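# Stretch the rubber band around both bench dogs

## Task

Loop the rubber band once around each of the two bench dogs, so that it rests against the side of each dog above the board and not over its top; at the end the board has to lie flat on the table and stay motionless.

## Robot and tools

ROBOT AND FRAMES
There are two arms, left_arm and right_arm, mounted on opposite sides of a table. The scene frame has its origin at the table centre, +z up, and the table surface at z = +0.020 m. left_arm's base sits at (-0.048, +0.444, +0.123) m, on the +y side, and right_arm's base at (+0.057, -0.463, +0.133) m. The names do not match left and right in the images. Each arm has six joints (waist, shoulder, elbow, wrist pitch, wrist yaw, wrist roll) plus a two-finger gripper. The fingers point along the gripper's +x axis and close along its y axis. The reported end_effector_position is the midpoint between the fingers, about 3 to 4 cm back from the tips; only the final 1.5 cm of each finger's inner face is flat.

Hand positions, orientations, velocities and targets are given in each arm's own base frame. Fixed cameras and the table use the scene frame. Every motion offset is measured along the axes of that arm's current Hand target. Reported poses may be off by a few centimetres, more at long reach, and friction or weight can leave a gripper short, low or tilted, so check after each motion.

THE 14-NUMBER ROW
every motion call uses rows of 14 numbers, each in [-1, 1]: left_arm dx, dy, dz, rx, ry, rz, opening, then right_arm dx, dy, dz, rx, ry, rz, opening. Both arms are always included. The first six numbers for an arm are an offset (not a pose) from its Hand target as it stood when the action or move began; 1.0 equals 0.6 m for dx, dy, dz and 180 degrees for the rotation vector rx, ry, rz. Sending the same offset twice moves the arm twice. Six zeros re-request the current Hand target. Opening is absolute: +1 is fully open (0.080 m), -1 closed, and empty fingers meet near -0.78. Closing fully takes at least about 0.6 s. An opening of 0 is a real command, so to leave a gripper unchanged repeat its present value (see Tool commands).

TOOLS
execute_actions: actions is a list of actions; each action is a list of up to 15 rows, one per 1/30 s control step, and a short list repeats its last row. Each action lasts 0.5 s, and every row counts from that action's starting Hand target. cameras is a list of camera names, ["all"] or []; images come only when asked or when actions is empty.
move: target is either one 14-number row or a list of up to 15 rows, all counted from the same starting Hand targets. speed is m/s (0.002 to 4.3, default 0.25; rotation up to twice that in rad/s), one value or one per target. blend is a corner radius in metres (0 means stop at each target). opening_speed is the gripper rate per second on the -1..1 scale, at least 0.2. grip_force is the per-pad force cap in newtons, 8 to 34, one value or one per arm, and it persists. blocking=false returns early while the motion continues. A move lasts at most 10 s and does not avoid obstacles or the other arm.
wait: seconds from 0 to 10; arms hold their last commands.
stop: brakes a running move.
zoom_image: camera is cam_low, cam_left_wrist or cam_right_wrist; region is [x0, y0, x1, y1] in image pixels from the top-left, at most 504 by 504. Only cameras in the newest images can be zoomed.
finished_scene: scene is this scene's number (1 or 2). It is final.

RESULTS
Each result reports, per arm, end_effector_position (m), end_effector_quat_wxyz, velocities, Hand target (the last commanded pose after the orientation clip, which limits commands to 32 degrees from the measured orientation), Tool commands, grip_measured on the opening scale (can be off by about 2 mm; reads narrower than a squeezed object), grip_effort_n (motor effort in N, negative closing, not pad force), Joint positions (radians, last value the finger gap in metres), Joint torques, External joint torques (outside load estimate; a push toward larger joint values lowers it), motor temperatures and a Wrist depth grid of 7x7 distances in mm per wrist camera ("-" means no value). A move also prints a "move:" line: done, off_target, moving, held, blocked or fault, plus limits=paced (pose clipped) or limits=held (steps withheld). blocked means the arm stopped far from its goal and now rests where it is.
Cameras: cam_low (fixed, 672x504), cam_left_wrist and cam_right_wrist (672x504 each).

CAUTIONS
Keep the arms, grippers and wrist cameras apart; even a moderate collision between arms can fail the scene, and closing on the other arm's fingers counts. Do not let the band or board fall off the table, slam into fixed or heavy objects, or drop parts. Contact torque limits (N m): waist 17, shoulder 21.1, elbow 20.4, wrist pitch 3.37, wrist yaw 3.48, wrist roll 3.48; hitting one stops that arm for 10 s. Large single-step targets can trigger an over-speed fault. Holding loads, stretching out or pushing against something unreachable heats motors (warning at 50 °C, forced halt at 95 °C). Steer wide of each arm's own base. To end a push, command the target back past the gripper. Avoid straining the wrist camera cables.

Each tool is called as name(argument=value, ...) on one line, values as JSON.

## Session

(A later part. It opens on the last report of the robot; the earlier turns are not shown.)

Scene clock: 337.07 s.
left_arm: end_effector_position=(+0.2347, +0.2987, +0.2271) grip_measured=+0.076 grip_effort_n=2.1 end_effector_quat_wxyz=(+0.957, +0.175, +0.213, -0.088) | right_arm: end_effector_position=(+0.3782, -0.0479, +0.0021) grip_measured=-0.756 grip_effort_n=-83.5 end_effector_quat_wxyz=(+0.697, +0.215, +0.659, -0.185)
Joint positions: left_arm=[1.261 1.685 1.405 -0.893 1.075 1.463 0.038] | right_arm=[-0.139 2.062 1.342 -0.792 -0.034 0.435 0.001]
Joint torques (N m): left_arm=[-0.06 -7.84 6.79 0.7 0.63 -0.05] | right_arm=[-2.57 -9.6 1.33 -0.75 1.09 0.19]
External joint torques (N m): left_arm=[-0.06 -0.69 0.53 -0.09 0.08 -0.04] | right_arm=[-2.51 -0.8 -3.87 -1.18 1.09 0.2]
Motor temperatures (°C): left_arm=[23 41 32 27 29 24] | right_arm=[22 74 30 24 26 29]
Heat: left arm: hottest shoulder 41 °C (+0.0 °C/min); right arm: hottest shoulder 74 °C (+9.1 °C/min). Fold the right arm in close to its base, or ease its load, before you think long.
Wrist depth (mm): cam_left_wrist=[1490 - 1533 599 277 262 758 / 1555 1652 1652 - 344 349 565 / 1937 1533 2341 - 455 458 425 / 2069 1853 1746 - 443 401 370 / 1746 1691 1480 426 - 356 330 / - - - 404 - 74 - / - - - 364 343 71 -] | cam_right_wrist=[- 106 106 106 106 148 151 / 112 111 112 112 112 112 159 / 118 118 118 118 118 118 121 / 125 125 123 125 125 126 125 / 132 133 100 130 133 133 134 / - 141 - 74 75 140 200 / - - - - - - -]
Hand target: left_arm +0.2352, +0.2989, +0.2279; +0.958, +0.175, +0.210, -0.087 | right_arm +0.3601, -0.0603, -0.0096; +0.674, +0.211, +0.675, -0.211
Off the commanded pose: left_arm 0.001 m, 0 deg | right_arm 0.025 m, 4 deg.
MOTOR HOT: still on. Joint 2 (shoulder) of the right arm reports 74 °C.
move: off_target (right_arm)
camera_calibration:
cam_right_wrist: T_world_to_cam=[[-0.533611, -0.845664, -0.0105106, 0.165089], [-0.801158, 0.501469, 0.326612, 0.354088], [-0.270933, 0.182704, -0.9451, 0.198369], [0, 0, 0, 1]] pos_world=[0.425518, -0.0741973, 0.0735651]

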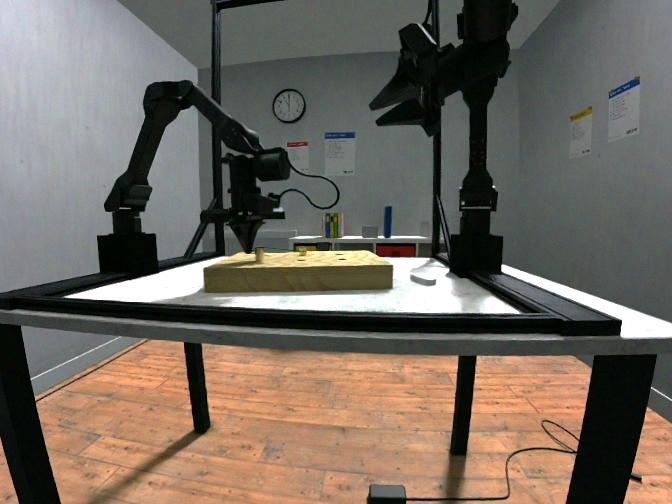

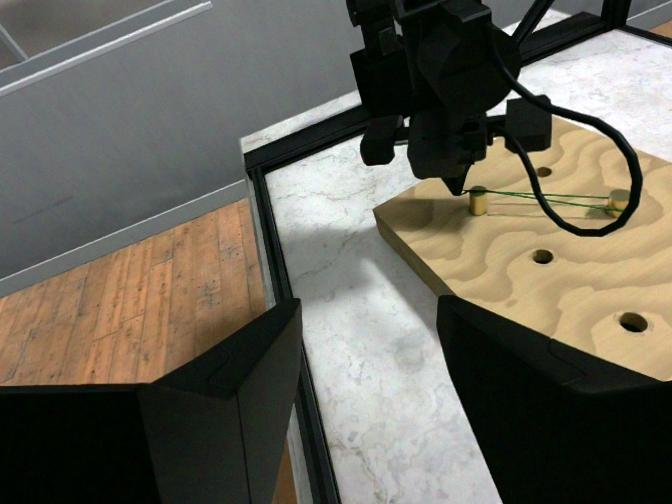

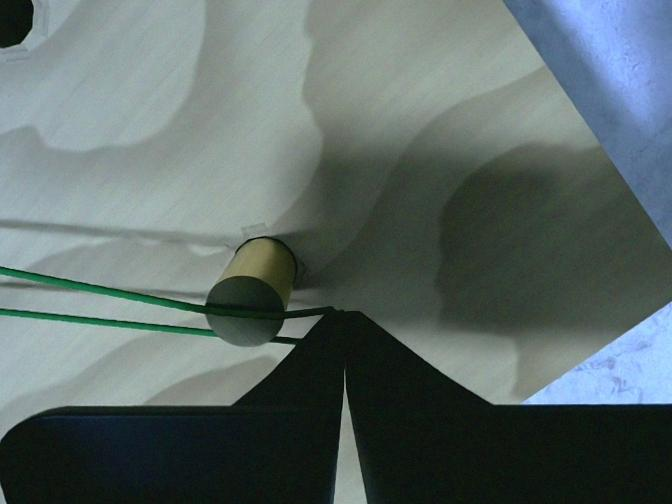

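move(target=[0,0,0,0,0,0,0.076,0.0,0.0,0.055,0,0,0,-1], speed=0.06, cameras=["cam_right_wrist","cam_low","cam_left_wrist"])

zoom_image(camera="cam_low", region=[230, 210, 330, 285])

zoom_image(camera="cam_left_wrist", region=[440, 130, 672, 290])

Scene clock: 341.33 s.
left_arm: end_effector_position=(+0.2347, +0.2987, +0.2271) grip_measured=+0.076 grip_effort_n=2.1 end_effector_quat_wxyz=(+0.957, +0.175, +0.213, -0.088) | right_arm: end_effector_position=(+0.3918, -0.0630, -0.0050) grip_measured=-0.756 grip_effort_n=-83.5 end_effector_quat_wxyz=(+0.682, +0.217, +0.672, -0.191)
Joint positions: left_arm=[1.261 1.685 1.405 -0.893 1.075 1.463 0.038] | right_arm=[-0.173 2.156 1.462 -0.858 -0.035 0.413 0.001]
Joint torques (N m): left_arm=[-0.07 -7.76 6.89 0.69 0.61 -0.02] | right_arm=[-2.94 -9.48 5.81 -0.39 1.17 -0.12]
External joint torques (N m): left_arm=[-0.04 -0.75 0.7 -0.1 0.06 -0.01] | right_arm=[-2.93 -0.11 0.64 -0.75 1.17 -0.11]
Motor temperatures (°C): left_arm=[23 41 32 27 29 24] | right_arm=[22 72 30 24 27 29]
Heat: left arm: hottest shoulder 41 °C (+0.0 °C/min); right arm: hottest shoulder 72 °C (+6.1 °C/min). Fold the right arm in close to its base, or ease its load, before you think long.
Wrist depth (mm): cam_left_wrist=[- 1204 1555 1639 277 706 670 / 1430 1732 - 708 268 351 - / 1776 1955 1853 625 348 440 424 / 1973 1853 1791 571 438 398 367 / 1746 1652 1533 - - 356 329 / - - - 425 375 74 - / - - - 361 - 71 -] | cam_right_wrist=[- 93 95 94 95 140 141 / - 99 99 100 101 145 151 / 105 106 106 107 107 109 159 / 113 113 114 114 114 115 166 / 121 121 110 119 121 123 124 / 128 126 - 74 75 131 192 / - - - - - - -]
Hand target: left_arm +0.2352, +0.2989, +0.2279; +0.958, +0.175, +0.210, -0.087 | right_arm +0.3872, -0.0792, -0.0096; +0.674, +0.212, +0.675, -0.211
Off the commanded pose: left_arm 0.001 m, 0 deg | right_arm 0.017 m, 3 deg.
MOTOR HOT: still on. Joint 2 (shoulder) of the right arm reports 72 °C.
move: off_target (right_arm)
camera_calibration:
cam_right_wrist: T_world_to_cam=[[-0.543906, -0.839134, 0.00445697, 0.164026], [-0.781889, 0.508716, 0.360358, 0.367921], [-0.304656, 0.192516, -0.932803, 0.211982], [0, 0, 0, 1]] pos_world=[0.44147, -0.0903373, 0.0644228]

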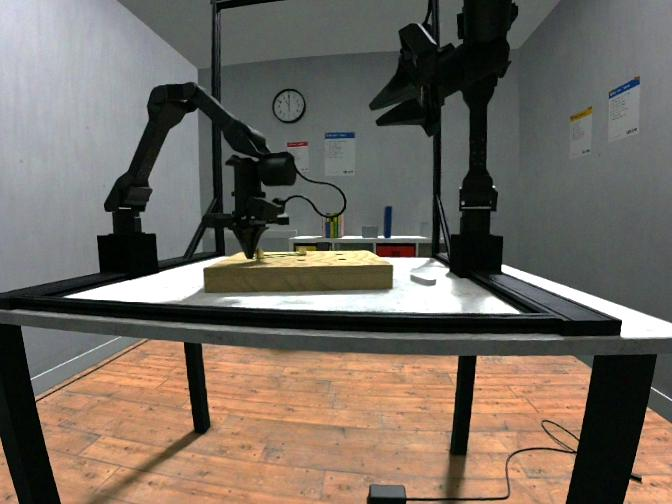

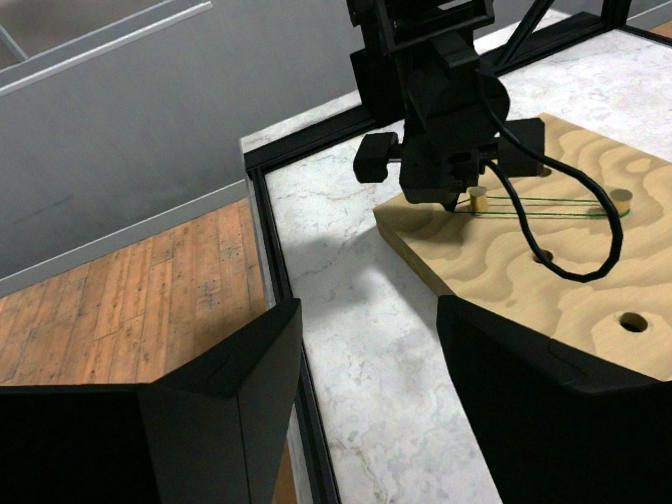

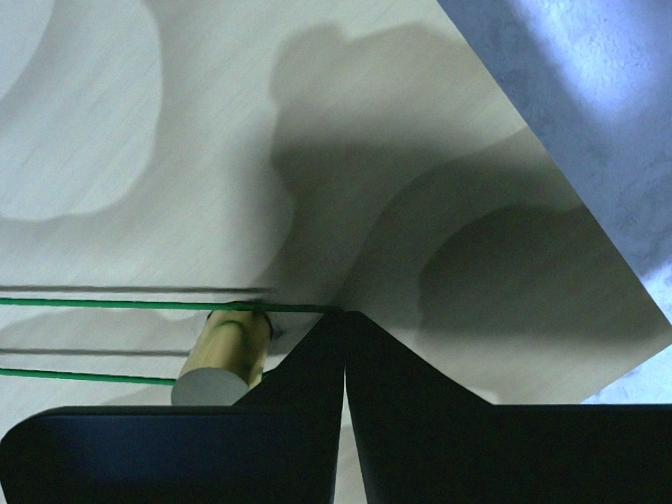

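Scaled by 5.040 from the camera's 672x504 image, which has a finer 960x720 frame.

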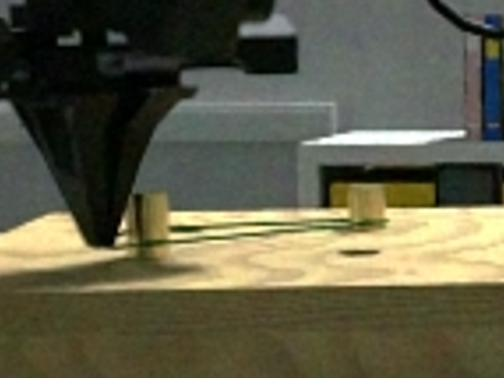

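Scaled by 2.172 from the camera's 672x504 image, which has a finer 960x720 frame.

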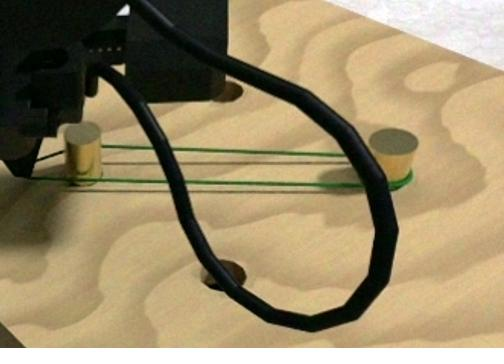

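move(target=[[0,0,0,0,0,0,0.076,0.0,0.04,-0.028,0,0,0,-1],[0,0,0,0,0,0,0.076,0.0,0.04,-0.028,0,0,0,-0.6]], speed=0.06, cameras=["cam_right_wrist","cam_low","cam_left_wrist"])

zoom_image(camera="cam_low", region=[230, 210, 330, 285])

zoom_image(camera="cam_left_wrist", region=[440, 130, 672, 290])

Scene clock: 348.90 s.
left_arm: end_effector_position=(+0.2347, +0.2987, +0.2271) grip_measured=+0.076 grip_effort_n=2.1 end_effector_quat_wxyz=(+0.957, +0.175, +0.213, -0.088) | right_arm: end_effector_position=(+0.3900, -0.0497, -0.0070) grip_measured=-0.603 grip_effort_n=17.0 end_effector_quat_wxyz=(+0.678, +0.211, +0.673, -0.207)
Joint positions: left_arm=[1.261 1.685 1.405 -0.893 1.075 1.463 0.038] | right_arm=[-0.129 2.156 1.454 -0.862 -0.005 0.472 0.008]
Joint torques (N m): left_arm=[0.02 -7.66 6.72 0.7 0.62 -0.04] | right_arm=[0.15 -11.29 3.72 0.16 0.04 0.2]
External joint torques (N m): left_arm=[0.02 -0.53 0.47 -0.09 0.06 -0.02] | right_arm=[0.16 -1.91 -1.44 -0.19 0.02 0.19]
Motor temperatures (°C): left_arm=[23 41 33 27 29 24] | right_arm=[22 68 31 24 27 29]
Heat: left arm: hottest shoulder 41 °C (+0.0 °C/min); right arm: hottest shoulder 68 °C (+3.0 °C/min). Fold the right arm in close to its base, or ease its load, before you think long.
Wrist depth (mm): cam_left_wrist=[1384 1590 1533 1555 280 265 2069 / - - - 737 296 271 565 / 1590 - 772 - 350 439 421 / 2316 1920 1578 - 447 399 365 / 1746 1639 1522 454 390 351 328 / - - - - - 74 - / - - - 372 - 71 -] | cam_right_wrist=[- 91 92 92 93 138 142 / - 96 96 98 99 101 151 / - 101 103 104 105 107 157 / 107 108 110 111 113 115 117 / 115 117 103 118 120 122 125 / - 123 - 98 - 131 199 / - - - 140 - - -]
Hand target: left_arm +0.2352, +0.2989, +0.2279; +0.958, +0.175, +0.210, -0.087 | right_arm +0.3871, -0.0498, -0.0096; +0.674, +0.211, +0.675, -0.211
Off the commanded pose: left_arm 0.001 m, 0 deg | right_arm 0.004 m, 1 deg.
MOTOR HOT: still on. Joint 2 (shoulder) of the right arm reports 68 °C.
move: done
camera_calibration:
cam_right_wrist: T_world_to_cam=[[-0.555562, -0.830636, 0.0373359, 0.179423], [-0.76789, 0.529782, 0.360106, 0.35602], [-0.318897, 0.171392, -0.932164, 0.211575], [0, 0, 0, 1]] pos_world=[0.440536, -0.07584, 0.062319]

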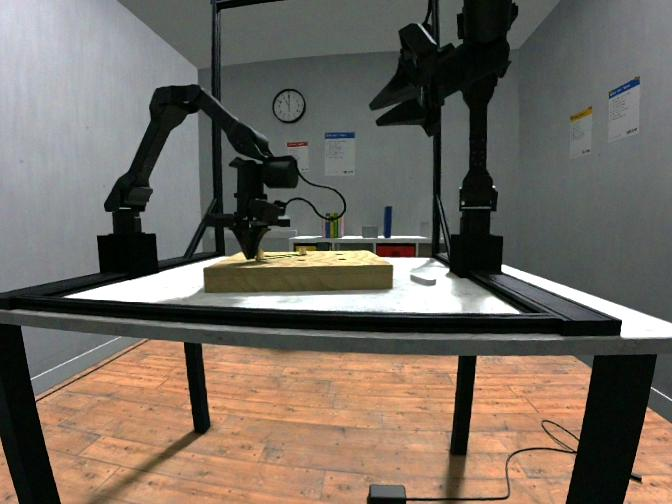

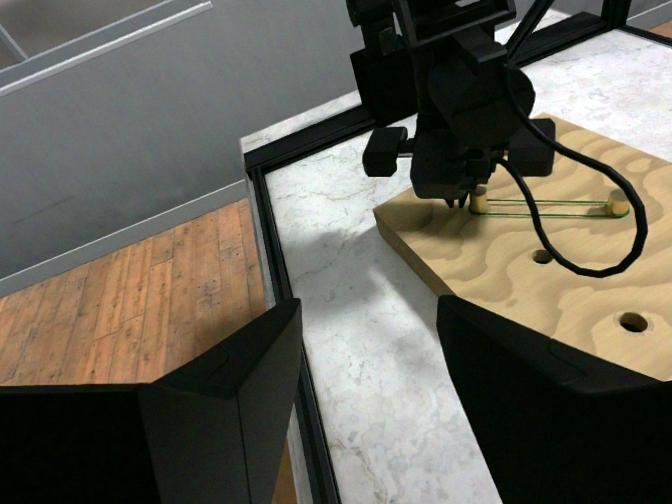

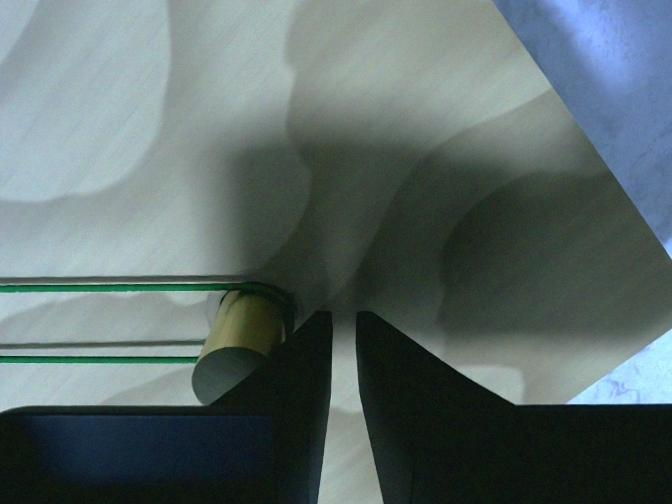

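Scaled by 5.040 from the camera's 672x504 image, which has a finer 960x720 frame.

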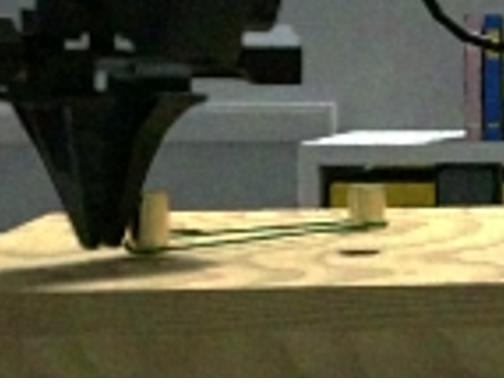

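Scaled by 2.172 from the camera's 672x504 image, which has a finer 960x720 frame.

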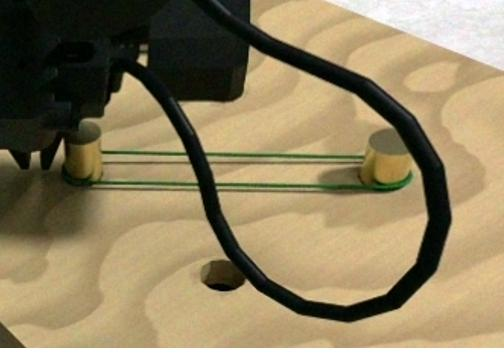

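Band round both. Back off from the dog, then lift and retreat.

move(target=[[0,0,0,0,0,0,0.076,-0.005,-0.02,0,0,0,0,-0.6],[0,0,0,0,0,0,0.076,-0.2,-0.05,0,0,0,0,-0.6]], speed=[0.08,0.2], cameras=["cam_right_wrist","cam_low","cam_left_wrist"])

zoom_image(camera="cam_left_wrist", region=[440, 130, 672, 290])

Scene clock: 353.47 s.
left_arm: end_effector_position=(+0.2347, +0.2987, +0.2271) grip_measured=+0.076 grip_effort_n=2.1 end_effector_quat_wxyz=(+0.957, +0.175, +0.213, -0.088) | right_arm: end_effector_position=(+0.3668, -0.0732, +0.1051) grip_measured=-0.603 grip_effort_n=17.0 end_effector_quat_wxyz=(+0.667, +0.213, +0.681, -0.214)
Joint positions: left_arm=[1.261 1.685 1.405 -0.893 1.075 1.463 0.038] | right_arm=[-0.198 1.989 1.663 -1.266 -0.001 0.416 0.008]
Joint torques (N m): left_arm=[0 -7.73 6.66 0.71 0.65 -0.04] | right_arm=[-0.14 -11.34 6.95 -0.19 0.04 -0.1]
External joint torques (N m): left_arm=[0.03 -0.57 0.41 -0.07 0.1 -0.03] | right_arm=[-0.1 -2.56 1.26 -0.52 0.02 -0.1]
Motor temperatures (°C): left_arm=[23 41 33 27 29 24] | right_arm=[22 66 31 24 27 29]
Heat: left arm: hottest shoulder 41 °C (+0.0 °C/min); right arm: hottest shoulder 66 °C (+1.0 °C/min). Fold the right arm in close to its base, or ease its load, before you think long.
Wrist depth (mm): cam_left_wrist=[1299 - 1602 290 272 301 745 / 1544 - 1886 715 368 - - / 2029 - 1920 - 500 461 427 / 2049 1920 1732 542 439 399 369 / 1746 1705 1567 - 385 356 328 / - - - 411 - 74 - / - - - 354 - 71 -] | cam_right_wrist=[185 187 189 231 240 243 246 / 196 199 202 205 252 260 264 / 209 210 212 218 226 281 282 / 224 228 231 234 294 300 308 / 242 246 245 249 317 324 332 / 257 258 - - - 347 356 / - - - - - - -]
Hand target: left_arm +0.2352, +0.2989, +0.2279; +0.958, +0.175, +0.210, -0.087 | right_arm +0.3701, -0.0745, +0.1103; +0.674, +0.211, +0.675, -0.211
Off the commanded pose: left_arm 0.001 m, 0 deg | right_arm 0.006 m, 1 deg.
MOTOR HOT: still on. Joint 2 (shoulder) of the right arm reports 66 °C.
move: done
camera_calibration:
cam_right_wrist: T_world_to_cam=[[-0.565745, -0.822991, 0.0511669, 0.145672], [-0.750442, 0.539601, 0.381664, 0.302341], [-0.341716, 0.177527, -0.922884, 0.320552], [0, 0, 0, 1]] pos_world=[0.41884, -0.100163, 0.172986]

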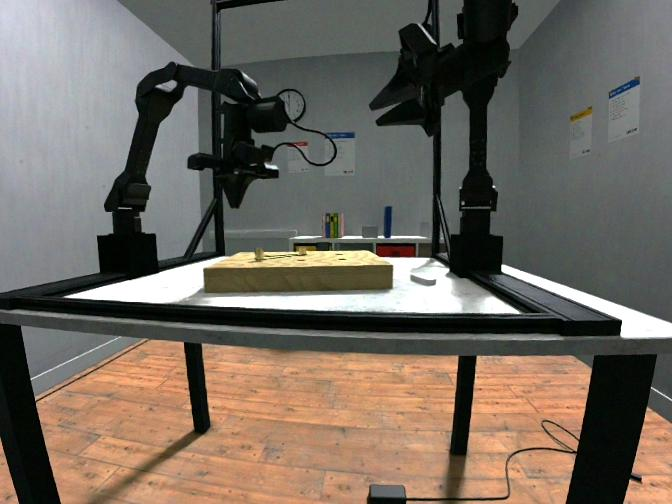

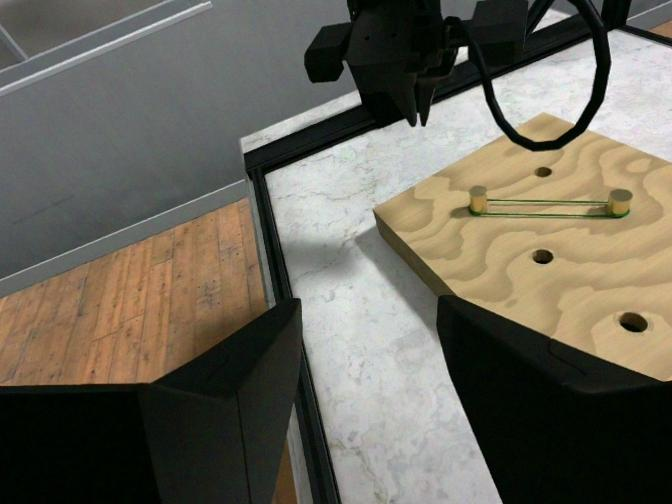

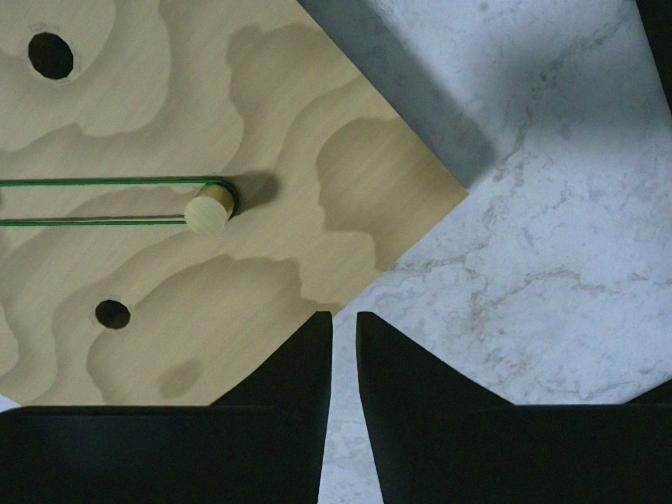

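Scaled by 2.172 from the camera's 672x504 image, which has a finer 960x720 frame.

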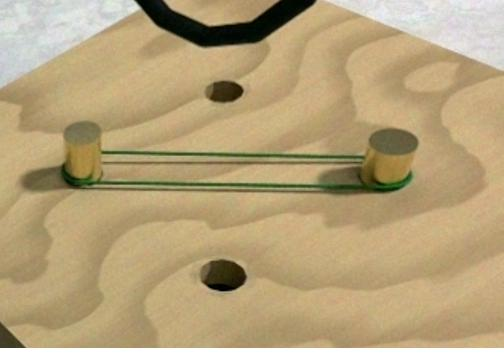

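finished_scene(scene=1)

The scene is finished: the task was done.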